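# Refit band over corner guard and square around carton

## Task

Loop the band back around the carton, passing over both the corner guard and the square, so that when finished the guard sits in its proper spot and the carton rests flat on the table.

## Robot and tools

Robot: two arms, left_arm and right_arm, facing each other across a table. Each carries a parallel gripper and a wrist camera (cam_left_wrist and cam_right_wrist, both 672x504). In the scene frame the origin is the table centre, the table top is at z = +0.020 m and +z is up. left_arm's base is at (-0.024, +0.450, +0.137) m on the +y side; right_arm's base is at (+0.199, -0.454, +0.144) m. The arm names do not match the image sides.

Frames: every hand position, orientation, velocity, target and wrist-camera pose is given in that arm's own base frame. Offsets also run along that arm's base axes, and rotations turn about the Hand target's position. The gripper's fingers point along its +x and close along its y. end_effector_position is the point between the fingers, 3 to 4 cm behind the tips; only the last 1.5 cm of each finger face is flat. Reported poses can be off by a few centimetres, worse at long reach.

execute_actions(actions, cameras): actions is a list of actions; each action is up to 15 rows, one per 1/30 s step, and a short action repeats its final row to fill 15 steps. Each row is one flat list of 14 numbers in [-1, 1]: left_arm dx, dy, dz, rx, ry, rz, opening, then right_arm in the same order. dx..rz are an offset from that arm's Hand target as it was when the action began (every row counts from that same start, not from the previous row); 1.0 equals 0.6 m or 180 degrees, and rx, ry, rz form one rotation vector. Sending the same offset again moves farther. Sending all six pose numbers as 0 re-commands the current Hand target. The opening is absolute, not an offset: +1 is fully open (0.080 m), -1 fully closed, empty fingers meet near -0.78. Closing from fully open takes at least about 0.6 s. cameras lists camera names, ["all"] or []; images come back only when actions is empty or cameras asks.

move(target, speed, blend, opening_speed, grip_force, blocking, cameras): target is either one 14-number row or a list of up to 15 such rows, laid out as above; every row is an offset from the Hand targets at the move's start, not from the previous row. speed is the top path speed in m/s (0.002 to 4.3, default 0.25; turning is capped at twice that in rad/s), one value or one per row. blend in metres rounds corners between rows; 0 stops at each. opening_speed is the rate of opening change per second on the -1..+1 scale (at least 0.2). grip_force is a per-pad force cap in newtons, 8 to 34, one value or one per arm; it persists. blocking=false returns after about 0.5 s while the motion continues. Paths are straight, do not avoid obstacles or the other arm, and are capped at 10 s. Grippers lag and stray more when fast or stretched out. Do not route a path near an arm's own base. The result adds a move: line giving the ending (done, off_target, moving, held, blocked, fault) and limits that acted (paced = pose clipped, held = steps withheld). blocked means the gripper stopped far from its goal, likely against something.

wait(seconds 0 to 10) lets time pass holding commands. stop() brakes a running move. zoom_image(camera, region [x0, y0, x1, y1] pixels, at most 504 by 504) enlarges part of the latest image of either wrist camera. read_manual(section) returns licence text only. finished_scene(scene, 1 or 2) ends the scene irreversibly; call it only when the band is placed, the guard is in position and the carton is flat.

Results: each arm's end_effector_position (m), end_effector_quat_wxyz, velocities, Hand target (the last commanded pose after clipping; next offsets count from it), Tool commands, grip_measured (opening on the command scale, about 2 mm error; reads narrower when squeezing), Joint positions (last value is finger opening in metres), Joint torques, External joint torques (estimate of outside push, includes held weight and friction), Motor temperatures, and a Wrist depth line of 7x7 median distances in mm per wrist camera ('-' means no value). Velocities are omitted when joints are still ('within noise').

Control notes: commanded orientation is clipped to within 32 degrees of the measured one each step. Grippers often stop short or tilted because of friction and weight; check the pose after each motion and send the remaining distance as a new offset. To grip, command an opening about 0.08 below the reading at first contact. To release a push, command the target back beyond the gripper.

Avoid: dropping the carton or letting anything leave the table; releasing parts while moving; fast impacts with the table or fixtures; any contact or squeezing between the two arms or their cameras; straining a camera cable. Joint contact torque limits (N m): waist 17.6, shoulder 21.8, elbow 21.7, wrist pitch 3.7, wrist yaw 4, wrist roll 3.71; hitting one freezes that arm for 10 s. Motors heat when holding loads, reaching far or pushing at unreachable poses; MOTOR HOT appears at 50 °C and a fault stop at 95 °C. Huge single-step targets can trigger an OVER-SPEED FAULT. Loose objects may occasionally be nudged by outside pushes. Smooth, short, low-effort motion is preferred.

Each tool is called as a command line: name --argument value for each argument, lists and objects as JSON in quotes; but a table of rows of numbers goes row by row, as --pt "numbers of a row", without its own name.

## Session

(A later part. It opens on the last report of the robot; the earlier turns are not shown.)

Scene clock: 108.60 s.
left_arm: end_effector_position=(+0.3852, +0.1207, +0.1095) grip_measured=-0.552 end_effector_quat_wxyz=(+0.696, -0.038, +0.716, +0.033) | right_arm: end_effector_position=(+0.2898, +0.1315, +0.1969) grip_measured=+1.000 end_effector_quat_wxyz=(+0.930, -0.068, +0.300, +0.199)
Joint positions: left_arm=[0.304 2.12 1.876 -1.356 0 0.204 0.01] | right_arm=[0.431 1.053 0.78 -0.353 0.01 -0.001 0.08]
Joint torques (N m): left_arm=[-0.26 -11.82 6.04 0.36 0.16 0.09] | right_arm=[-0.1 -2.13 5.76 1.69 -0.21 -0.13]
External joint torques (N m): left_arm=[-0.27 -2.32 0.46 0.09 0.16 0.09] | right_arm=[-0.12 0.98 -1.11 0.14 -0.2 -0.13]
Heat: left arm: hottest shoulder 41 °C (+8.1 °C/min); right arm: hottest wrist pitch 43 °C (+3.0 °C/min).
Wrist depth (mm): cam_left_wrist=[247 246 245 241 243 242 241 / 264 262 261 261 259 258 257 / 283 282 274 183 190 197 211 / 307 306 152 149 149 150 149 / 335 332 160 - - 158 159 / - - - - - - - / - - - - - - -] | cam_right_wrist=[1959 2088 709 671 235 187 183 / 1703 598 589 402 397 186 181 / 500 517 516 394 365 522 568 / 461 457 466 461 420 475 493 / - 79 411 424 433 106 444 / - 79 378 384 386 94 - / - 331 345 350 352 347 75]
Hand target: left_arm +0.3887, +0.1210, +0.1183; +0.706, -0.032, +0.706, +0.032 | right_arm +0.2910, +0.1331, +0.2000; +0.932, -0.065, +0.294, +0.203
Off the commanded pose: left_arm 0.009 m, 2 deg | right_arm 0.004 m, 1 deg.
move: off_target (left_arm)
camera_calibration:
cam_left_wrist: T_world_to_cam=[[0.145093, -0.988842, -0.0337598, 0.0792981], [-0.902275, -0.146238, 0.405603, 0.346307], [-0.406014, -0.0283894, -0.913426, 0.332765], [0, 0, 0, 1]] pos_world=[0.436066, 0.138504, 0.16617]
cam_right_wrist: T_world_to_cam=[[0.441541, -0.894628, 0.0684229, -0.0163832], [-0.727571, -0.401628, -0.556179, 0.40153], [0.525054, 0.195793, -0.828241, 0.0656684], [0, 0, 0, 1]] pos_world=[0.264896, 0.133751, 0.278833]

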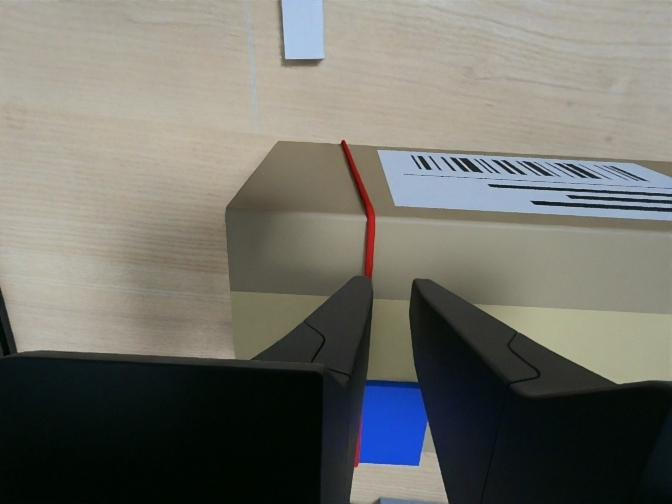

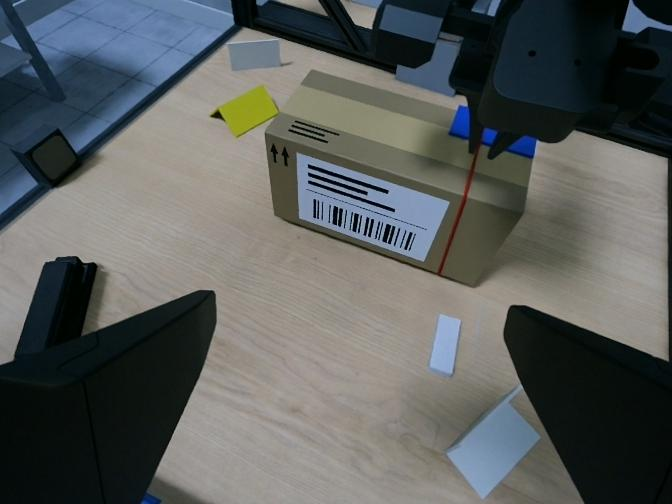

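move --target '[-0.287, -0.0267, -0.020, 0.0225, -0.249, 0, 1, 0, 0, 0, 0, 0, 0, 1]' --speed 0.2 --cameras '["cam_left_wrist", "cam_right_wrist"]'

Scene clock: 115.37 s.
left_arm: end_effector_position=(+0.2153, +0.1051, +0.1032) grip_measured=+0.998 end_effector_quat_wxyz=(+0.919, -0.024, +0.391, +0.044) | right_arm: end_effector_position=(+0.2898, +0.1315, +0.1969) grip_measured=+1.000 end_effector_quat_wxyz=(+0.930, -0.068, +0.300, +0.199)
Joint positions: left_arm=[0.71 0.907 0.482 -0.482 0.415 0.461 0.08] | right_arm=[0.431 1.053 0.78 -0.353 0.01 -0.001 0.08]
Joint torques (N m): left_arm=[0.08 -2.54 5.05 2.04 0.43 0.11] | right_arm=[0.04 -2.19 5.87 1.67 -0.22 -0.14]
External joint torques (N m): left_arm=[0.11 -0.68 -1.44 0.8 0.2 0.11] | right_arm=[0.04 0.9 -0.96 0.13 -0.22 -0.14]
Heat: left arm: hottest shoulder 41 °C (+7.1 °C/min); right arm: hottest wrist pitch 43 °C (+3.0 °C/min).
Wrist depth (mm): cam_left_wrist=[1740 392 396 209 396 397 398 / 359 363 358 193 193 193 194 / 336 337 327 172 181 180 180 / 314 314 227 176 174 172 172 / - - 291 289 289 290 83 / - - 277 278 279 279 87 / - 259 262 263 263 264 -] | cam_right_wrist=[2031 2149 707 683 597 730 1466 / 1757 613 587 402 410 622 617 / 497 517 518 391 365 524 563 / 455 458 464 458 422 475 497 / 406 79 411 424 437 106 440 / - 79 377 384 384 94 - / - 332 345 349 352 - 75]
Hand target: left_arm +0.2165, +0.1049, +0.1063; +0.923, -0.017, +0.382, +0.042 | right_arm +0.2910, +0.1331, +0.2000; +0.932, -0.065, +0.294, +0.203
Off the commanded pose: left_arm 0.003 m, 1 deg | right_arm 0.004 m, 1 deg.
move: done
camera_calibration:
cam_left_wrist: T_world_to_cam=[[0.158986, -0.987163, 0.0152582, 0.0800045], [-0.917515, -0.15344, -0.366909, 0.277159], [0.36454, 0.0443337, -0.930132, 0.0857989], [0, 0, 0, 1]] pos_world=[0.210301, 0.117701, 0.180276]
cam_right_wrist: T_world_to_cam=[[0.441541, -0.894628, 0.0684229, -0.0163832], [-0.727571, -0.401628, -0.556179, 0.40153], [0.525054, 0.195793, -0.828241, 0.0656684], [0, 0, 0, 1]] pos_world=[0.264896, 0.133751, 0.278833]

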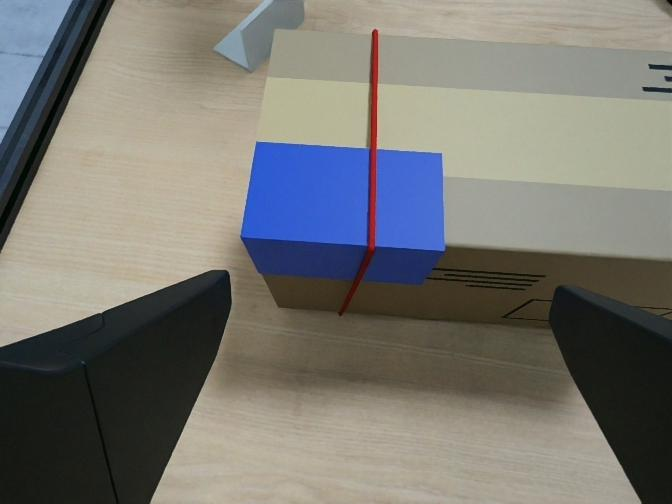

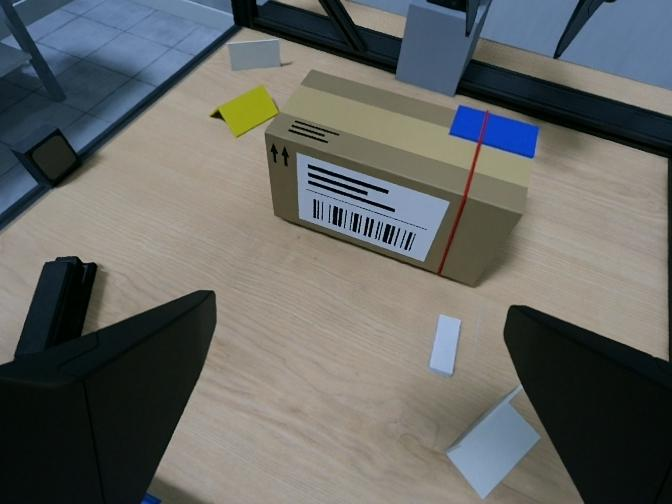

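move --target '[0.1975, 0.0235, -0.0105, -0.0225, 0.249, 0, -0.4, 0, 0, 0, 0, 0, 0, 1]' --speed 0.2 --cameras '["cam_left_wrist"]'

Scene clock: 136.67 s.
left_arm: end_effector_position=(+0.3316, +0.1163, +0.0977) grip_measured=-0.398 end_effector_quat_wxyz=(+0.703, -0.036, +0.710, +0.028) | right_arm: end_effector_position=(+0.2898, +0.1315, +0.1969) grip_measured=+1.000 end_effector_quat_wxyz=(+0.930, -0.068, +0.300, +0.199)
Joint positions: left_arm=[0.341 1.898 1.508 -1.193 0.007 0.25 0.017] | right_arm=[0.431 1.053 0.78 -0.353 0.01 -0.001 0.08]
Joint torques (N m): left_arm=[-0.07 -7.63 6.14 0.4 -0.09 -0.13] | right_arm=[-0.03 -1.92 5.75 1.67 -0.26 -0.14]
External joint torques (N m): left_arm=[-0.08 0.51 0.47 0.09 -0.11 -0.13] | right_arm=[-0.05 1.18 -1.1 0.12 -0.25 -0.15]
Heat: left arm: hottest shoulder 37 °C (+1.0 °C/min); right arm: hottest wrist pitch 44 °C (+3.0 °C/min).
Wrist depth (mm): cam_left_wrist=[239 238 231 231 231 231 232 / 255 254 121 120 120 121 120 / 273 272 129 128 128 127 127 / 294 292 139 138 138 139 - / 317 315 - - - 146 148 / - - - 345 - - - / - - - 375 - - -] | cam_right_wrist=[2012 2108 705 687 283 222 218 / 1771 593 584 402 404 398 597 / 495 517 514 392 363 522 562 / 463 459 464 457 424 480 494 / - 79 412 423 434 106 444 / - 79 378 383 387 94 - / - 332 344 349 354 346 75]
Hand target: left_arm +0.3350, +0.1190, +0.1000; +0.706, -0.032, +0.706, +0.032 | right_arm +0.2910, +0.1331, +0.2000; +0.932, -0.065, +0.294, +0.203
Off the commanded pose: left_arm 0.005 m, 1 deg | right_arm 0.004 m, 1 deg.
move: done
camera_calibration:
cam_left_wrist: T_world_to_cam=[[0.136775, -0.990198, -0.0282874, 0.0846607], [-0.91108, -0.136954, 0.388814, 0.305753], [-0.388877, -0.0274081, -0.920882, 0.29501], [0, 0, 0, 1]] pos_world=[0.381708, 0.133791, 0.155184]
Images, in order (width x height): cam_left_wrist 672x504.

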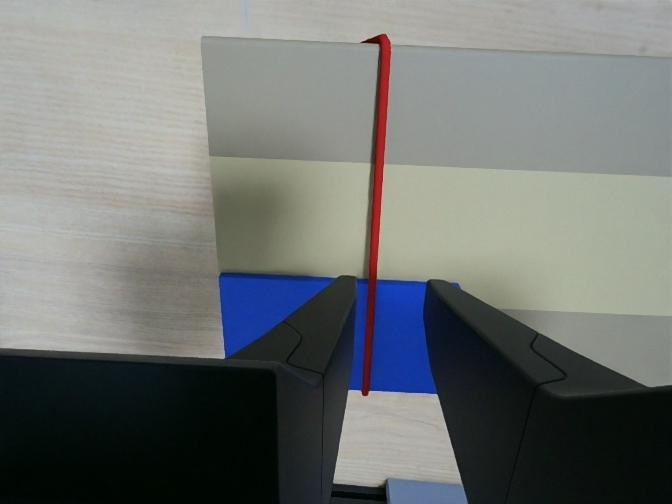

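move --pt "0 0.0035 -0.045 0 0 0 -0.4 0 0 0 0 0 0 1" --pt "0 0.0035 -0.0692 0 0 0 -0.4 0 0 0 0 0 0 1" --pt "0 0.0035 -0.0692 0 0 0 -1 0 0 0 0 0 0 1" --speed '[0.15, 0.04, 0.04]' --cameras '["cam_left_wrist", "cam_right_wrist"]'

Scene clock: 142.43 s.
left_arm: end_effector_position=(+0.3360, +0.1232, +0.0631) grip_measured=-0.771 end_effector_quat_wxyz=(+0.710, -0.035, +0.702, +0.037) | right_arm: end_effector_position=(+0.2898, +0.1315, +0.1969) grip_measured=+1.000 end_effector_quat_wxyz=(+0.930, -0.068, +0.300, +0.199)
Joint positions: left_arm=[0.351 1.93 1.411 -1.04 0 0.25 0] | right_arm=[0.431 1.053 0.78 -0.353 0.01 -0.001 0.08]
Joint torques (N m): left_arm=[0.07 -7.35 3.84 0.58 0.1 0.08] | right_arm=[-0.06 -2.05 5.75 1.69 -0.22 -0.14]
External joint torques (N m): left_arm=[0.07 0.94 -1.72 0.24 0.09 0.08] | right_arm=[-0.08 1.02 -1.09 0.15 -0.21 -0.15]
Heat: left arm: hottest shoulder 38 °C (+1.0 °C/min); right arm: hottest wrist pitch 44 °C (+2.0 °C/min).
Wrist depth (mm): cam_left_wrist=[212 211 208 206 205 205 204 / 225 224 - 90 88 - 89 / 241 240 97 - - - 94 / 258 256 - - 101 99 101 / 277 276 - - - - 107 / - - - - - - - / - - - - - - -] | cam_right_wrist=[1994 2149 709 698 304 249 184 / 1743 600 582 402 392 246 269 / 503 518 512 390 366 381 556 / 455 459 464 459 423 478 497 / - 79 412 422 429 106 442 / - 79 378 381 386 94 - / - 332 345 350 354 347 75]
Hand target: left_arm +0.3350, +0.1211, +0.0584; +0.706, -0.032, +0.706, +0.032 | right_arm +0.2910, +0.1331, +0.2000; +0.932, -0.065, +0.294, +0.203
Off the commanded pose: left_arm 0.005 m, 1 deg | right_arm 0.004 m, 1 deg.
move: done
camera_calibration:
cam_left_wrist: T_world_to_cam=[[0.148072, -0.988136, -0.0407596, 0.0865649], [-0.917278, -0.152627, 0.367839, 0.329461], [-0.369696, -0.0170787, -0.928996, 0.257891], [0, 0, 0, 1]] pos_world=[0.384731, 0.140227, 0.12192]
cam_right_wrist: T_world_to_cam=[[0.441541, -0.894628, 0.0684229, -0.0163832], [-0.727571, -0.401628, -0.556179, 0.40153], [0.525054, 0.195793, -0.828241, 0.0656684], [0, 0, 0, 1]] pos_world=[0.264896, 0.133751, 0.278833]

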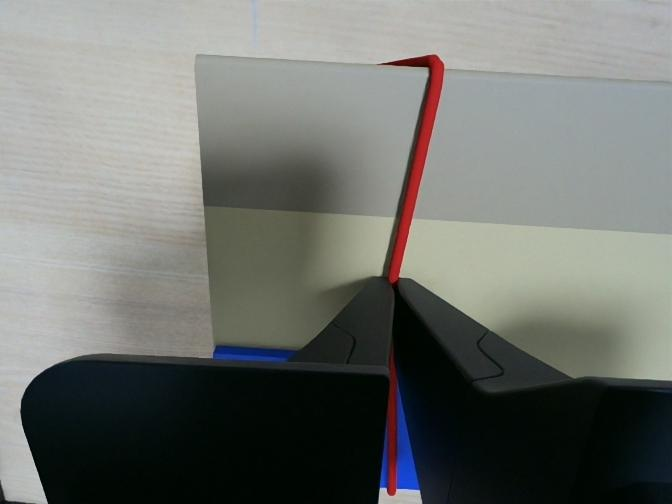

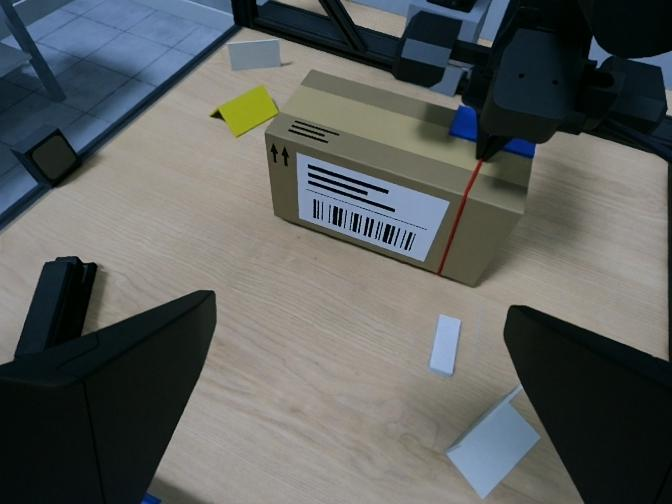

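move --pt "0 0 0.0165 0 0 0 -1 0 0 0 0 0 0 1" --pt "-0.003 0.0285 0.0165 0 0 0 -1 0 0 0 0 0 0 1" --speed '[0.04, 0.05]' --cameras '["cam_left_wrist", "cam_right_wrist"]'

Scene clock: 145.73 s.
left_arm: end_effector_position=(+0.3319, +0.1326, +0.0666) grip_measured=-0.771 end_effector_quat_wxyz=(+0.704, -0.033, +0.709, +0.028) | right_arm: end_effector_position=(+0.2898, +0.1315, +0.1969) grip_measured=+1.000 end_effector_quat_wxyz=(+0.930, -0.068, +0.300, +0.199)
Joint positions: left_arm=[0.382 1.941 1.44 -1.078 0.004 0.296 0] | right_arm=[0.431 1.053 0.78 -0.353 0.01 -0.001 0.08]
Joint torques (N m): left_arm=[0.6 -7.97 5.82 0.21 -0.03 0.08] | right_arm=[-0.1 -2.18 5.79 1.66 -0.25 -0.08]
External joint torques (N m): left_arm=[0.61 0.3 0.28 -0.13 -0.05 0.08] | right_arm=[-0.1 0.95 -1.11 0.1 -0.25 -0.09]
Heat: left arm: hottest shoulder 38 °C (+0.0 °C/min); right arm: hottest wrist pitch 44 °C (+2.0 °C/min).
Wrist depth (mm): cam_left_wrist=[211 210 207 204 203 205 207 / 225 224 - 91 89 - 90 / 241 240 99 - - 95 97 / 259 258 - - 105 102 105 / 281 279 113 - - 113 111 / - - - - - - - / - - - - - - -] | cam_right_wrist=[1942 2088 698 681 300 249 239 / 1743 597 586 402 397 246 243 / 499 520 517 391 366 527 563 / 454 460 468 459 422 475 495 / 384 79 412 422 427 106 441 / - 79 379 383 386 94 - / - 331 347 351 351 - 75]
Hand target: left_arm +0.3332, +0.1382, +0.0683; +0.706, -0.032, +0.706, +0.032 | right_arm +0.2910, +0.1331, +0.2000; +0.932, -0.065, +0.294, +0.203
Off the commanded pose: left_arm 0.006 m, 1 deg | right_arm 0.004 m, 1 deg.
move: done
camera_calibration:
cam_left_wrist: T_world_to_cam=[[0.13233, -0.990692, -0.0319052, 0.101641], [-0.913088, -0.134362, 0.38499, 0.320883], [-0.385693, -0.0218133, -0.922369, 0.265171], [0, 0, 0, 1]] pos_world=[0.381819, 0.149594, 0.124291]
cam_right_wrist: T_world_to_cam=[[0.441541, -0.894628, 0.0684229, -0.0163832], [-0.727571, -0.401628, -0.556179, 0.40153], [0.525054, 0.195793, -0.828241, 0.0656684], [0, 0, 0, 1]] pos_world=[0.264896, 0.133751, 0.278833]

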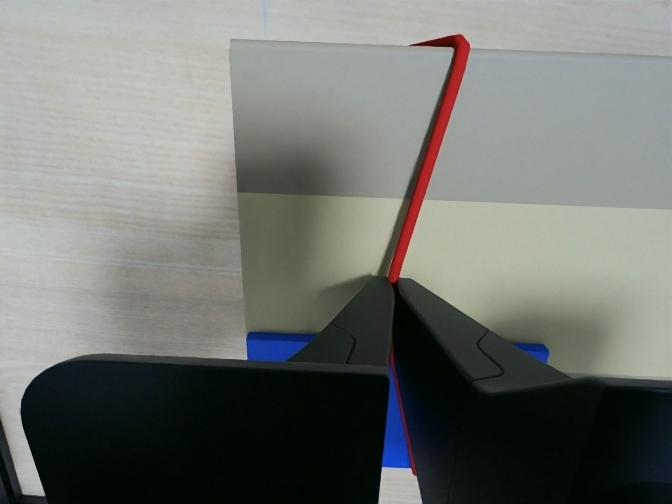

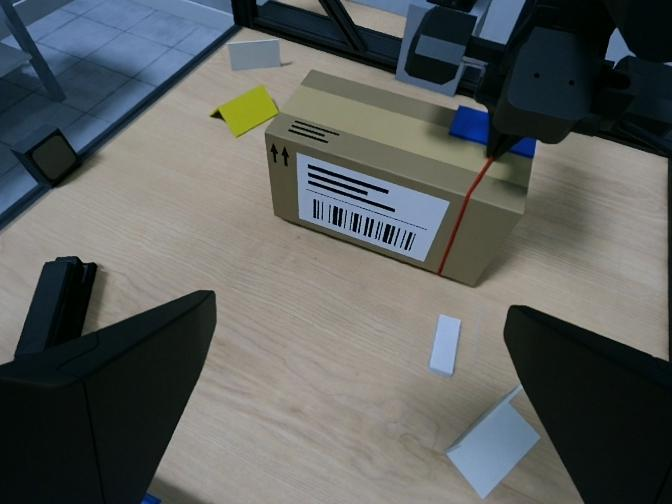

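move --target '[-0.001, 0.01, 0.001, 0, 0, 0, -1, 0, 0, 0, 0, 0, 0, 1]' --speed 0.05 --cameras '["cam_left_wrist"]'

Scene clock: 147.87 s.
left_arm: end_effector_position=(+0.3315, +0.1375, +0.0671) grip_measured=-0.771 end_effector_quat_wxyz=(+0.704, -0.033, +0.709, +0.027) | right_arm: end_effector_position=(+0.2898, +0.1315, +0.1969) grip_measured=+1.000 end_effector_quat_wxyz=(+0.930, -0.068, +0.300, +0.199)
Joint positions: left_arm=[0.396 1.947 1.451 -1.085 0.006 0.311 0] | right_arm=[0.431 1.053 0.78 -0.353 0.01 -0.001 0.08]
Joint torques (N m): left_arm=[0.78 -7.88 5.86 0.26 -0.09 0.12] | right_arm=[0.02 -2.06 5.84 1.69 -0.19 -0.15]
External joint torques (N m): left_arm=[0.79 0.43 0.33 -0.06 -0.11 0.12] | right_arm=[0.01 1.02 -1.03 0.13 -0.19 -0.15]
Heat: left arm: hottest shoulder 38 °C (-1.0 °C/min); right arm: hottest wrist pitch 44 °C (+2.0 °C/min).
Wrist depth (mm): cam_left_wrist=[211 210 207 205 204 205 205 / 225 224 - 91 90 - 90 / 241 240 234 - - 96 98 / 259 258 257 105 106 102 105 / 280 279 274 - - 114 112 / - - - - - - - / - - - - - - -] | cam_right_wrist=[1959 2088 714 685 299 248 241 / 1785 618 586 403 397 256 240 / 503 515 511 392 365 378 559 / 454 456 464 457 422 476 495 / - 79 409 424 427 106 444 / - 79 378 382 386 94 - / - 333 346 349 351 349 75]
Hand target: left_arm +0.3326, +0.1442, +0.0689; +0.706, -0.032, +0.706, +0.032 | right_arm +0.2910, +0.1331, +0.2000; +0.932, -0.065, +0.294, +0.203
Off the commanded pose: left_arm 0.007 m, 1 deg | right_arm 0.004 m, 1 deg.
move: done
camera_calibration:
cam_left_wrist: T_world_to_cam=[[0.13079, -0.990958, -0.0299514, 0.107043], [-0.913047, -0.132169, 0.385845, 0.320537], [-0.386315, -0.0231176, -0.922077, 0.265987], [0, 0, 0, 1]] pos_world=[0.38142, 0.154589, 0.124789]
Images, in order (width x height): cam_left_wrist 672x504.

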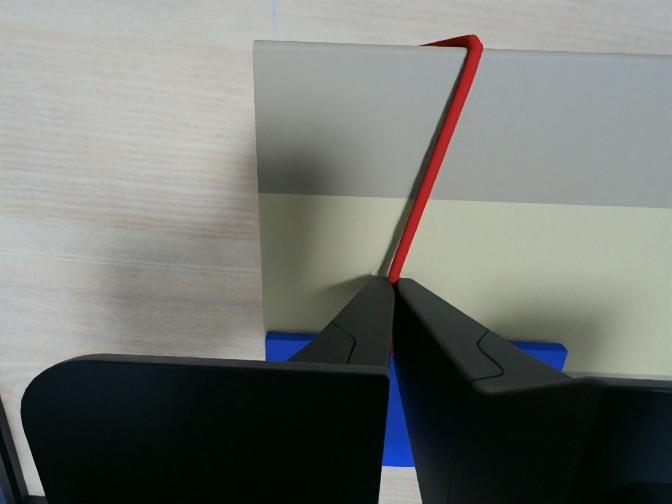

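move --pt "0.002 -0.041 0.0 0 0 0 -1 0 0 0 0 0 0 1" --pt "0.002 -0.041 0.0 0 0 0 -0.45 0 0 0 0 0 0 1" --pt "0.002 -0.041 0.055 0 0 0 -0.45 0 0 0 0 0 0 1" --speed '[0.08, 0.05, 0.12]' --cameras '["cam_left_wrist", "cam_right_wrist"]'

Scene clock: 153.40 s.
left_arm: end_effector_position=(+0.3302, +0.1172, +0.0935) grip_measured=-0.452 end_effector_quat_wxyz=(+0.696, -0.037, +0.716, +0.027) | right_arm: end_effector_position=(+0.2898, +0.1315, +0.1969) grip_measured=+1.000 end_effector_quat_wxyz=(+0.930, -0.068, +0.300, +0.199)
Joint positions: left_arm=[0.344 1.911 1.509 -1.2 0.006 0.253 0.015] | right_arm=[0.431 1.053 0.78 -0.353 0.01 -0.001 0.08]
Joint torques (N m): left_arm=[-0.03 -10.17 5.95 0.32 -0.08 -0.1] | right_arm=[0.07 -2.02 5.72 1.71 -0.19 -0.12]
External joint torques (N m): left_arm=[-0.08 -2.13 0.46 0.06 -0.09 -0.1] | right_arm=[0.1 1.03 -1.06 0.19 -0.2 -0.13]
Heat: left arm: hottest shoulder 38 °C (-2.0 °C/min); right arm: hottest wrist pitch 44 °C (+2.0 °C/min).
Wrist depth (mm): cam_left_wrist=[233 233 112 226 226 228 225 / 250 249 115 116 117 117 116 / 268 268 125 124 124 122 121 / 290 289 134 132 134 135 131 / 314 313 - - - 142 144 / - - - - - - - / - - - - - - -] | cam_right_wrist=[1994 2049 714 687 283 226 223 / 1771 615 584 400 404 385 601 / 499 517 516 392 365 523 562 / 453 456 467 458 422 477 494 / - 79 409 420 437 106 441 / - 79 377 382 386 94 - / - 333 345 351 354 349 75]
Hand target: left_arm +0.3338, +0.1196, +0.1019; +0.706, -0.032, +0.706, +0.032 | right_arm +0.2910, +0.1331, +0.2000; +0.932, -0.065, +0.294, +0.203
Off the commanded pose: left_arm 0.009 m, 2 deg | right_arm 0.004 m, 1 deg.
move: off_target (left_arm)
camera_calibration:
cam_left_wrist: T_world_to_cam=[[0.1363, -0.990327, -0.0259798, 0.0856073], [-0.903979, -0.135058, 0.405687, 0.302019], [-0.405271, -0.0318099, -0.913643, 0.295918], [0, 0, 0, 1]] pos_world=[0.381277, 0.134982, 0.150062]
cam_right_wrist: T_world_to_cam=[[0.441541, -0.894628, 0.0684229, -0.0163832], [-0.727571, -0.401628, -0.556179, 0.40153], [0.525054, 0.195793, -0.828241, 0.0656684], [0, 0, 0, 1]] pos_world=[0.264896, 0.133751, 0.278833]

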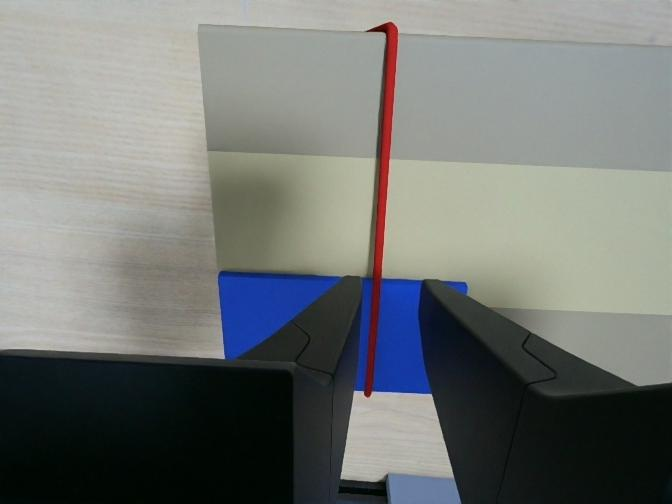

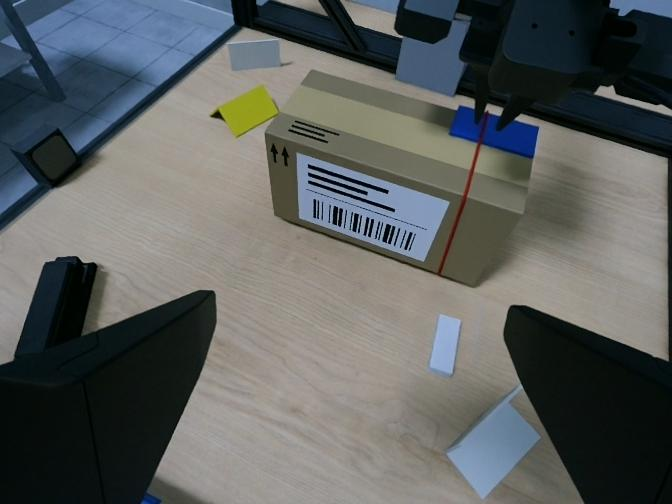

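zoom_image --camera "cam_right_wrist" --region '[400, 90, 560, 300]'

Scaled by 2.400 from the camera's 672x504 image, which has a finer 960x720 frame.

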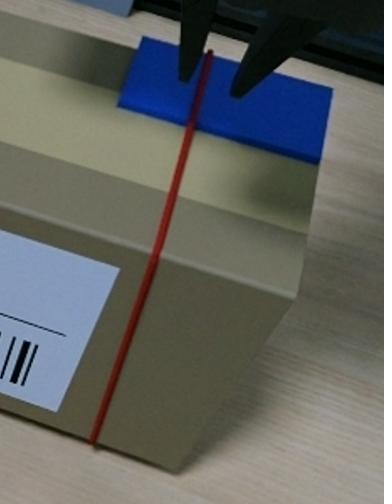

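zoom_image --camera "cam_right_wrist" --region '[415, 180, 535, 295]'

zoom_image --camera "cam_left_wrist" --region '[180, 5, 480, 230]'

Scaled by 4.200 from the camera's 672x504 image, which has a finer 960x720 frame.

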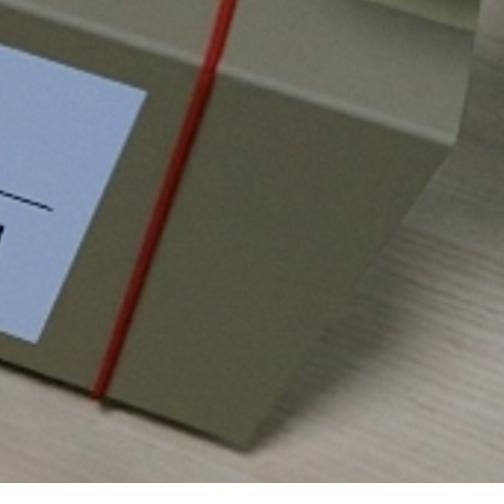

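Scaled by 1.680 from the camera's 672x504 image, which has a finer 960x720 frame.

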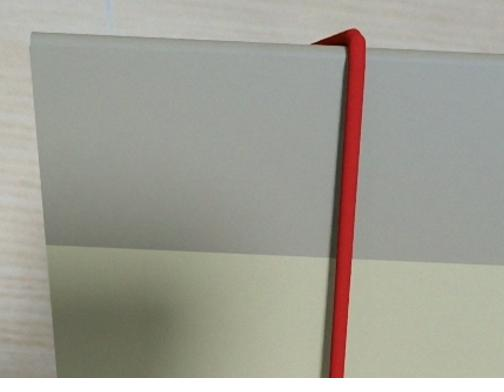

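move --target '[-0.1955, -0.0243, 0.006, 0.0225, -0.249, 0, 1, 0.235, -0.0852, -0.43, 0, 0, -0.1067, -1]' --speed 0.25 --cameras '["cam_left_wrist", "cam_right_wrist"]'

Scene clock: 174.40 s.
left_arm: end_effector_position=(+0.2155, +0.1052, +0.1030) grip_measured=+0.998 end_effector_quat_wxyz=(+0.919, -0.024, +0.390, +0.044) | right_arm: end_effector_position=(+0.4262, +0.0829, -0.0614) grip_measured=-0.762 end_effector_quat_wxyz=(+0.949, -0.020, +0.310, +0.050)
Joint positions: left_arm=[0.71 0.907 0.48 -0.479 0.415 0.461 0.08] | right_arm=[0.227 2.25 0.733 0.881 0.1 0.065 0.001]
Joint torques (N m): left_arm=[0.2 -2.57 5.11 2.06 0.41 0.1] | right_arm=[-0.18 -5.95 3.55 1.64 0.16 0.12]
External joint torques (N m): left_arm=[0.2 -0.71 -1.4 0.81 0.2 0.1] | right_arm=[-0.19 1.97 0.4 0.1 0.12 0.12]
Heat: left arm: hottest shoulder 38 °C (-3.0 °C/min); right arm: hottest wrist pitch 45 °C (+2.0 °C/min).
Wrist depth (mm): cam_left_wrist=[1533 394 393 208 394 396 397 / 352 359 357 191 192 193 193 / 336 336 336 171 177 179 179 / 314 314 307 170 174 172 172 / - - 291 289 289 289 83 / - - 276 277 278 279 86 / - 259 262 262 263 263 -] | cam_right_wrist=[136 136 134 132 137 260 268 / 163 160 156 153 209 220 225 / 175 177 180 179 186 191 195 / 155 158 160 161 164 169 171 / 140 141 144 96 148 150 153 / - - - - 77 141 142 / - - - - 77 - -]
Hand target: left_arm +0.2165, +0.1051, +0.1055; +0.923, -0.017, +0.382, +0.042 | right_arm +0.4320, +0.0819, -0.0580; +0.953, -0.015, +0.300, +0.045
Off the commanded pose: left_arm 0.003 m, 1 deg | right_arm 0.007 m, 1 deg.
move: done
camera_calibration:
cam_left_wrist: T_world_to_cam=[[0.159063, -0.987163, 0.0144224, 0.0801264], [-0.917075, -0.153148, -0.368128, 0.277272], [0.365611, 0.0453293, -0.929663, 0.0851524], [0, 0, 0, 1]] pos_world=[0.210401, 0.117702, 0.180079]
cam_right_wrist: T_world_to_cam=[[0.14211, -0.987469, 0.068633, 0.0328311], [-0.819358, -0.156254, -0.551577, 0.356649], [0.555389, 0.0221499, -0.831295, -0.209107], [0, 0, 0, 1]] pos_world=[0.403694, 0.0927792, 0.0206363]

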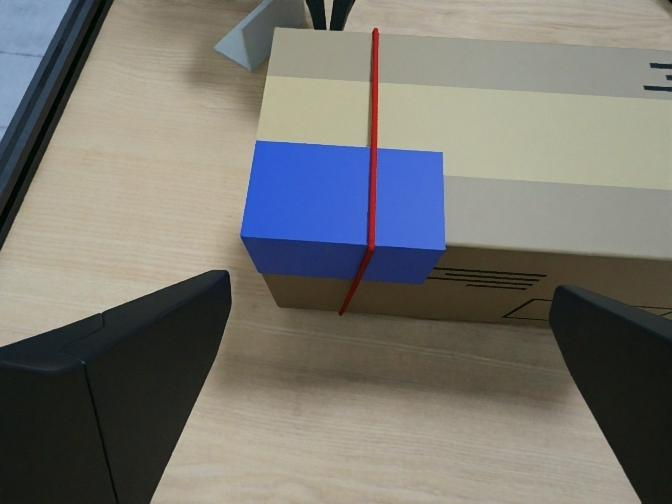

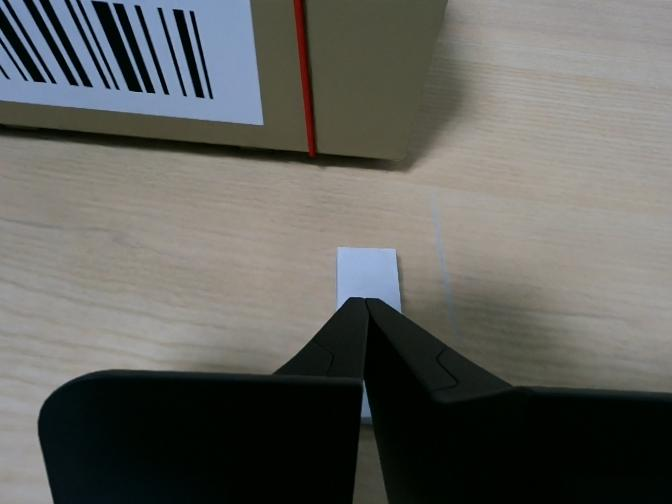

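move --target '[0, 0, 0, 0, 0, 0, 1, 0.0917, 0.0217, 0.02, 0, 0, 0, -1]' --speed 0.15 --cameras '["cam_right_wrist"]'

Scene clock: 181.07 s.
left_arm: end_effector_position=(+0.2155, +0.1052, +0.1030) grip_measured=+0.998 end_effector_quat_wxyz=(+0.919, -0.024, +0.390, +0.044) | right_arm: end_effector_position=(+0.4821, +0.0965, -0.0485) grip_measured=-0.762 end_effector_quat_wxyz=(+0.951, -0.020, +0.306, +0.051)
Joint positions: left_arm=[0.71 0.907 0.48 -0.479 0.415 0.461 0.08] | right_arm=[0.228 2.297 0.981 0.69 0.1 0.065 0.001]
Joint torques (N m): left_arm=[0.14 -2.58 5.3 2.05 0.42 0.07] | right_arm=[-0.2 -7.15 4.61 0.91 0.13 0.15]
External joint torques (N m): left_arm=[0.14 -0.72 -1.2 0.79 0.2 0.07] | right_arm=[-0.18 2.09 0.44 -0.64 0.09 0.15]
Heat: left arm: hottest shoulder 38 °C (-1.0 °C/min); right arm: hottest wrist pitch 44 °C (+1.0 °C/min).
Wrist depth (mm): cam_left_wrist=[1553 394 386 208 308 396 396 / 361 362 358 192 192 192 193 / 336 336 327 173 181 178 179 / 313 314 228 171 184 171 172 / - - 291 291 289 289 83 / - - 278 278 279 278 86 / - 259 262 262 262 263 -] | cam_right_wrist=[- 77 75 79 74 - 293 / - 91 89 - 83 234 247 / 112 110 108 108 104 206 211 / 145 142 140 136 146 182 186 / 151 153 156 96 160 163 165 / - - - - 77 152 154 / - - - - 77 - -]
Hand target: left_arm +0.2165, +0.1051, +0.1055; +0.923, -0.017, +0.382, +0.042 | right_arm +0.4870, +0.0950, -0.0460; +0.953, -0.015, +0.300, +0.045
Off the commanded pose: left_arm 0.003 m, 1 deg | right_arm 0.006 m, 1 deg.
move: done
camera_calibration:
cam_right_wrist: T_world_to_cam=[[0.142992, -0.98739, 0.06793, 0.0370619], [-0.814174, -0.156377, -0.559167, 0.408837], [0.562739, 0.0246497, -0.826267, -0.23317], [0, 0, 0, 1]] pos_world=[0.458778, 0.106275, 0.0334301]
Images, in order (width x height): cam_right_wrist 672x504.

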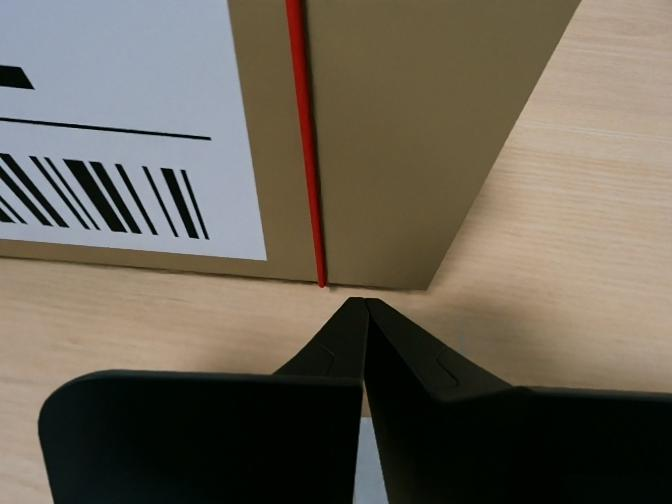

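move --target '[0, 0, 0, 0, 0, 0, 1, 0.0417, 0.004, 0, 0, 0, 0, -1]' --speed 0.06 --cameras '["cam_right_wrist"]'

Scene clock: 184.13 s.
left_arm: end_effector_position=(+0.2155, +0.1052, +0.1030) grip_measured=+0.998 end_effector_quat_wxyz=(+0.919, -0.024, +0.390, +0.044) | right_arm: end_effector_position=(+0.5067, +0.1006, -0.0480) grip_measured=-0.762 end_effector_quat_wxyz=(+0.951, -0.019, +0.305, +0.050)
Joint positions: left_arm=[0.71 0.907 0.48 -0.479 0.415 0.461 0.08] | right_arm=[0.225 2.346 1.101 0.621 0.1 0.065 0.001]
Joint torques (N m): left_arm=[0.15 -2.54 5.25 2.03 0.41 0.15] | right_arm=[-0.29 -7.44 5.15 0.94 -0.06 0]
External joint torques (N m): left_arm=[0.16 -0.65 -1.33 0.76 0.19 0.15] | right_arm=[-0.17 2.14 0.84 -0.55 -0.1 0]
Heat: left arm: hottest shoulder 37 °C (-2.0 °C/min); right arm: hottest wrist pitch 44 °C (+1.0 °C/min).
Wrist depth (mm): cam_left_wrist=[1564 391 273 208 248 395 396 / 360 361 357 192 192 193 193 / 335 335 327 174 177 179 179 / 313 314 228 175 174 172 172 / - - 292 288 289 289 83 / - - 277 277 278 278 86 / - 259 262 263 263 263 -] | cam_right_wrist=[- - - - - - - / - 61 58 - - 59 230 / - 75 73 75 72 64 208 / - 96 93 90 98 175 183 / 144 145 127 96 106 160 164 / - - - - 77 151 152 / - - - - 77 - -]
Hand target: left_arm +0.2165, +0.1051, +0.1055; +0.923, -0.017, +0.382, +0.042 | right_arm +0.5121, +0.0974, -0.0460; +0.953, -0.015, +0.300, +0.045
Off the commanded pose: left_arm 0.003 m, 1 deg | right_arm 0.007 m, 1 deg.
move: done
camera_calibration:
cam_right_wrist: T_world_to_cam=[[0.13988, -0.987848, 0.0677427, 0.0391285], [-0.813798, -0.153669, -0.560462, 0.429292], [0.564062, 0.0232687, -0.825405, -0.247299], [0, 0, 0, 1]] pos_world=[0.483376, 0.110376, 0.0338291]
Images, in order (width x height): cam_right_wrist 672x504.

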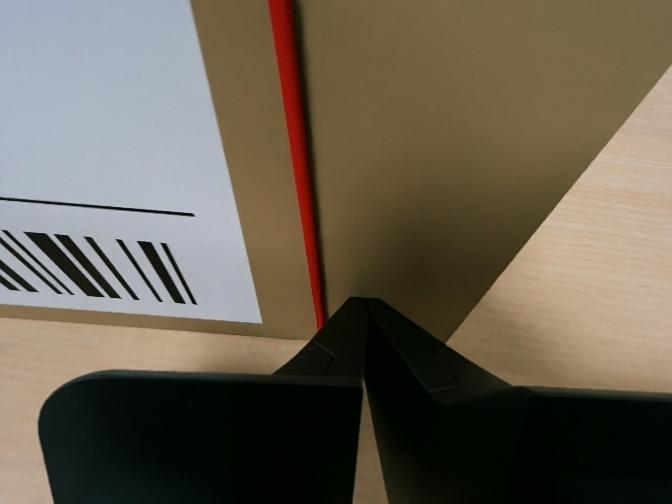

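move --pt "0 0 0 0 0 0 1 0.0065 0.0 0 0 0 0 -1" --pt "0 0 0 0 0 0 1 0.004 0.025 0 0 0 0 -1" --speed '[0.04, 0.05]' --cameras '["cam_right_wrist"]'

Scene clock: 187.90 s.
left_arm: end_effector_position=(+0.2155, +0.1052, +0.1030) grip_measured=+0.998 end_effector_quat_wxyz=(+0.919, -0.024, +0.390, +0.044) | right_arm: end_effector_position=(+0.5073, +0.1037, -0.0516) grip_measured=-0.762 end_effector_quat_wxyz=(+0.949, -0.020, +0.312, +0.038)
Joint positions: left_arm=[0.71 0.907 0.48 -0.479 0.415 0.461 0.08] | right_arm=[0.241 2.357 1.119 0.596 0.134 0.082 0.001]
Joint torques (N m): left_arm=[0.25 -2.52 5.26 2.07 0.4 0.11] | right_arm=[0.64 -7.37 6.38 1.2 0 0.15]
External joint torques (N m): left_arm=[0.24 -0.65 -1.29 0.81 0.19 0.11] | right_arm=[0.7 2.48 1.9 -0.34 -0.06 0.15]
Heat: left arm: hottest shoulder 37 °C (-1.0 °C/min); right arm: hottest wrist pitch 44 °C (+1.0 °C/min).
Wrist depth (mm): cam_left_wrist=[1411 391 285 208 249 396 396 / 355 363 358 192 192 193 193 / 336 336 331 174 177 179 179 / 313 315 230 170 173 171 172 / - - 291 288 289 289 83 / - - 277 278 279 278 86 / - 259 261 262 263 263 -] | cam_right_wrist=[- - - - - - - / - 61 58 - - 58 60 / - 72 71 73 72 - 200 / - 93 91 89 98 172 180 / 139 131 126 96 105 156 160 / - - - - 77 147 149 / - - - - 77 - -]
Hand target: left_arm +0.2165, +0.1051, +0.1055; +0.923, -0.017, +0.382, +0.042 | right_arm +0.5145, +0.1124, -0.0460; +0.953, -0.015, +0.300, +0.045
Off the commanded pose: left_arm 0.003 m, 1 deg | right_arm 0.013 m, 2 deg.
move: off_target (right_arm)
camera_calibration:
cam_right_wrist: T_world_to_cam=[[0.119304, -0.98997, 0.0756766, 0.0534674], [-0.82421, -0.141248, -0.548386, 0.432815], [0.553574, 0.00305098, -0.832794, -0.243597], [0, 0, 0, 1]] pos_world=[0.4852, 0.114808, 0.0304374]
Images, in order (width x height): cam_right_wrist 672x504.

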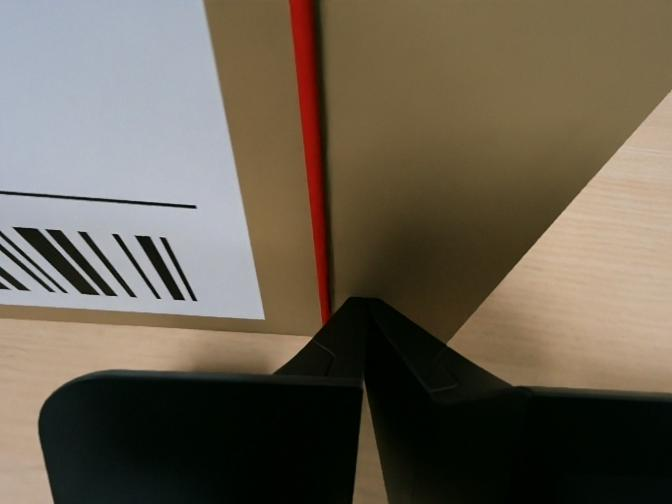

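move --target '[0, 0, 0, 0, 0, 0, 1, -0.009, 0.010, 0, 0, 0, 0, -1]' --speed 0.05 --cameras '["cam_right_wrist"]'

Scene clock: 189.57 s.
left_arm: end_effector_position=(+0.2155, +0.1052, +0.1030) grip_measured=+0.998 end_effector_quat_wxyz=(+0.919, -0.024, +0.390, +0.044) | right_arm: end_effector_position=(+0.5054, +0.1122, -0.0514) grip_measured=-0.762 end_effector_quat_wxyz=(+0.949, -0.020, +0.311, +0.041)
Joint positions: left_arm=[0.71 0.907 0.48 -0.479 0.415 0.461 0.08] | right_arm=[0.26 2.357 1.119 0.596 0.145 0.091 0.001]
Joint torques (N m): left_arm=[0.21 -2.58 5.17 2.01 0.41 0.11] | right_arm=[0.48 -8.39 4.36 1.7 0.13 0.16]
External joint torques (N m): left_arm=[0.21 -0.67 -1.42 0.73 0.18 0.11] | right_arm=[0.48 1.52 -0.15 0.16 0.07 0.15]
Heat: left arm: hottest shoulder 37 °C (-1.0 °C/min); right arm: hottest wrist pitch 44 °C (+1.0 °C/min).
Wrist depth (mm): cam_left_wrist=[1403 393 306 208 251 251 396 / 351 363 358 192 192 192 193 / 335 336 336 - 177 179 179 / 312 314 229 171 174 172 172 / - - 291 288 288 289 83 / - - 277 278 277 279 86 / - 259 261 263 262 264 -] | cam_right_wrist=[- - - - - - - / - 62 57 - - 59 59 / - 74 72 74 73 - 193 / - 95 93 91 99 93 178 / 140 141 128 88 107 155 161 / - - - - 77 147 150 / - - - - 77 - -]
Hand target: left_arm +0.2165, +0.1051, +0.1055; +0.923, -0.017, +0.382, +0.042 | right_arm +0.5091, +0.1184, -0.0460; +0.953, -0.015, +0.300, +0.045
Off the commanded pose: left_arm 0.003 m, 1 deg | right_arm 0.009 m, 1 deg.
move: off_target (right_arm)
camera_calibration:
cam_right_wrist: T_world_to_cam=[[0.125035, -0.989336, 0.0747075, 0.0590967], [-0.822807, -0.145474, -0.549387, 0.432236], [0.554396, 0.00722285, -0.832221, -0.24322], [0, 0, 0, 1]] pos_world=[0.483098, 0.123102, 0.0306368]
Images, in order (width x height): cam_right_wrist 672x504.

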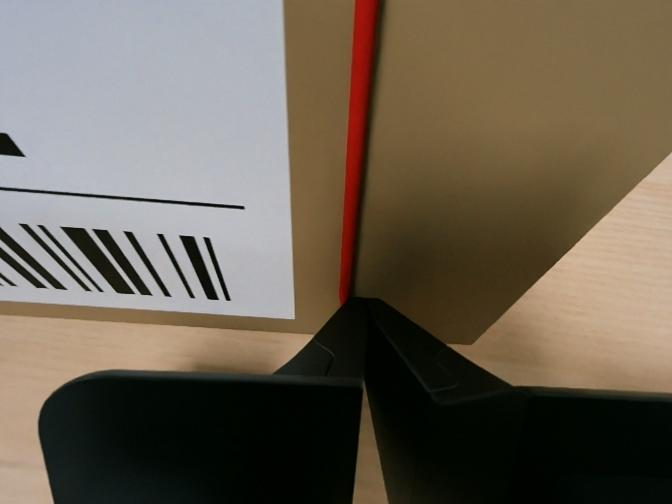

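move --target '[0, 0, 0, 0, 0, 0, 1, -0.002, 0.017, 0, 0, 0, 0, -1]' --speed 0.05 --cameras '["cam_right_wrist", "cam_left_wrist"]'

Scene clock: 191.47 s.
left_arm: end_effector_position=(+0.2155, +0.1052, +0.1030) grip_measured=+0.998 end_effector_quat_wxyz=(+0.919, -0.024, +0.390, +0.044) | right_arm: end_effector_position=(+0.5031, +0.1235, -0.0508) grip_measured=-0.762 end_effector_quat_wxyz=(+0.950, -0.019, +0.310, +0.044)
Joint positions: left_arm=[0.71 0.907 0.48 -0.479 0.415 0.461 0.08] | right_arm=[0.287 2.357 1.121 0.596 0.159 0.106 0.001]
Joint torques (N m): left_arm=[0.21 -2.53 5.15 2.05 0.41 0.08] | right_arm=[0.26 -7.87 5.26 1.25 0.15 0.13]
External joint torques (N m): left_arm=[0.2 -0.64 -1.42 0.78 0.2 0.08] | right_arm=[0.29 1.89 0.84 -0.26 0.08 0.12]
Heat: left arm: hottest shoulder 36 °C (-1.0 °C/min); right arm: hottest wrist pitch 44 °C (+1.0 °C/min).
Wrist depth (mm): cam_left_wrist=[1503 391 380 208 262 251 396 / 358 360 355 192 193 193 193 / 336 336 326 174 179 179 179 / 312 315 310 172 173 171 172 / - - 291 288 288 289 83 / - - 277 277 278 278 87 / - 259 262 262 262 263 -] | cam_right_wrist=[- - - - - - - / - 63 - - - 59 61 / - 77 75 74 75 - 73 / - 99 96 95 98 91 171 / 141 142 132 88 109 151 161 / - - - - 77 148 150 / - - - - 77 - -]
Hand target: left_arm +0.2165, +0.1051, +0.1055; +0.923, -0.017, +0.382, +0.042 | right_arm +0.5079, +0.1286, -0.0460; +0.953, -0.015, +0.300, +0.045
Off the commanded pose: left_arm 0.003 m, 1 deg | right_arm 0.008 m, 1 deg.
move: done
camera_calibration:
cam_left_wrist: T_world_to_cam=[[0.159063, -0.987163, 0.0144224, 0.0801264], [-0.917075, -0.153148, -0.368128, 0.277272], [0.365611, 0.0453293, -0.929663, 0.0851524], [0, 0, 0, 1]] pos_world=[0.210401, 0.117702, 0.180079]
cam_right_wrist: T_world_to_cam=[[0.130728, -0.988922, 0.0703042, 0.0672847], [-0.820499, -0.147723, -0.552231, 0.431339], [0.556499, 0.0145077, -0.830722, -0.243442], [0, 0, 0, 1]] pos_world=[0.480593, 0.13379, 0.0312355]

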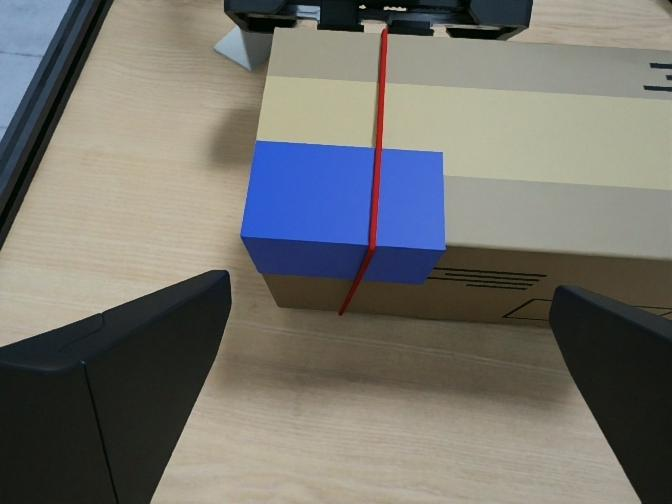

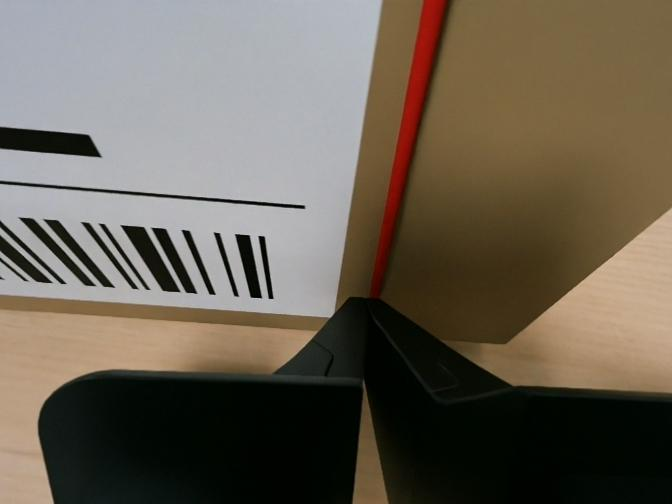

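zoom_image --camera "cam_left_wrist" --region '[220, 0, 540, 260]'

Scaled by 1.575 from the camera's 672x504 image, which has a finer 960x720 frame.

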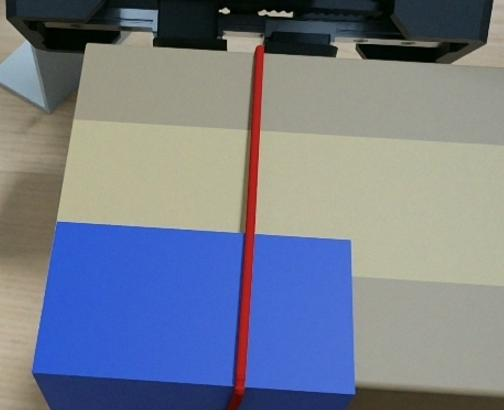

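move --target '[0, 0, 0, 0, 0, 0, 1, -0.035, -0.003, 0, 0, 0, 0, -1]' --speed 0.08 --cameras '["cam_right_wrist", "cam_left_wrist"]'

Scene clock: 197.73 s.
left_arm: end_effector_position=(+0.2155, +0.1052, +0.1030) grip_measured=+0.998 end_effector_quat_wxyz=(+0.919, -0.024, +0.390, +0.044) | right_arm: end_effector_position=(+0.4830, +0.1267, -0.0571) grip_measured=-0.762 end_effector_quat_wxyz=(+0.948, -0.022, +0.315, +0.049)
Joint positions: left_arm=[0.71 0.907 0.48 -0.479 0.415 0.461 0.08] | right_arm=[0.306 2.337 1.04 0.645 0.166 0.112 0.001]
Joint torques (N m): left_arm=[0.19 -2.59 5.33 2.06 0.42 0.12] | right_arm=[0.37 -9.92 2.8 1.65 0.2 0.11]
External joint torques (N m): left_arm=[0.19 -0.72 -1.19 0.81 0.2 0.12] | right_arm=[0.35 -0.55 -1.31 0.16 0.14 0.11]
Heat: left arm: hottest shoulder 36 °C (-2.0 °C/min); right arm: hottest wrist pitch 44 °C (+0.0 °C/min).
Wrist depth (mm): cam_left_wrist=[- 392 387 208 269 296 397 / 354 362 359 192 192 193 193 / 335 337 335 171 184 179 179 / 314 314 230 174 173 171 172 / - - 291 292 289 289 83 / - - 277 277 277 278 87 / - 258 263 263 263 263 -] | cam_right_wrist=[- 76 72 75 72 - 70 / - 86 85 81 82 83 80 / 108 106 104 101 100 97 191 / 149 139 135 131 127 139 173 / 140 142 145 88 149 152 154 / - - - - 77 142 144 / - - - - 77 - -]
Hand target: left_arm +0.2165, +0.1051, +0.1055; +0.923, -0.017, +0.382, +0.042 | right_arm +0.4869, +0.1268, -0.0460; +0.953, -0.015, +0.300, +0.045
Off the commanded pose: left_arm 0.003 m, 1 deg | right_arm 0.012 m, 2 deg.
move: off_target (right_arm)
camera_calibration:
cam_left_wrist: T_world_to_cam=[[0.159063, -0.987163, 0.0144224, 0.0801264], [-0.917075, -0.153148, -0.368128, 0.277272], [0.365611, 0.0453293, -0.929663, 0.0851524], [0, 0, 0, 1]] pos_world=[0.210401, 0.117702, 0.180079]
cam_right_wrist: T_world_to_cam=[[0.141496, -0.987327, 0.0718631, 0.0682703], [-0.82486, -0.157727, -0.542889, 0.415789], [0.547344, 0.0175398, -0.836724, -0.233863], [0, 0, 0, 1]] pos_world=[0.461311, 0.137088, 0.0251427]

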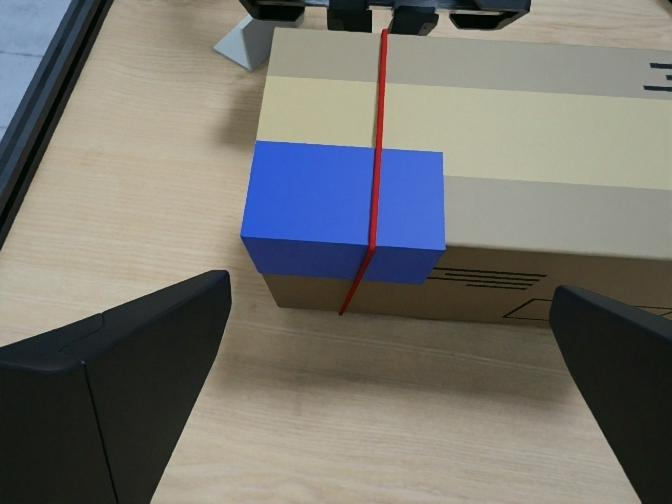

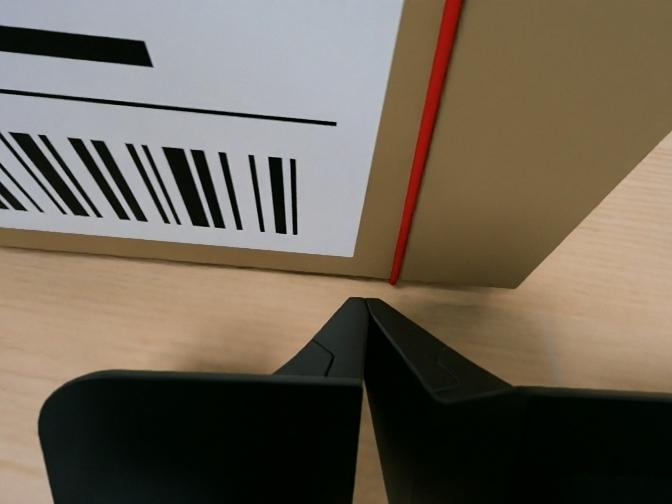

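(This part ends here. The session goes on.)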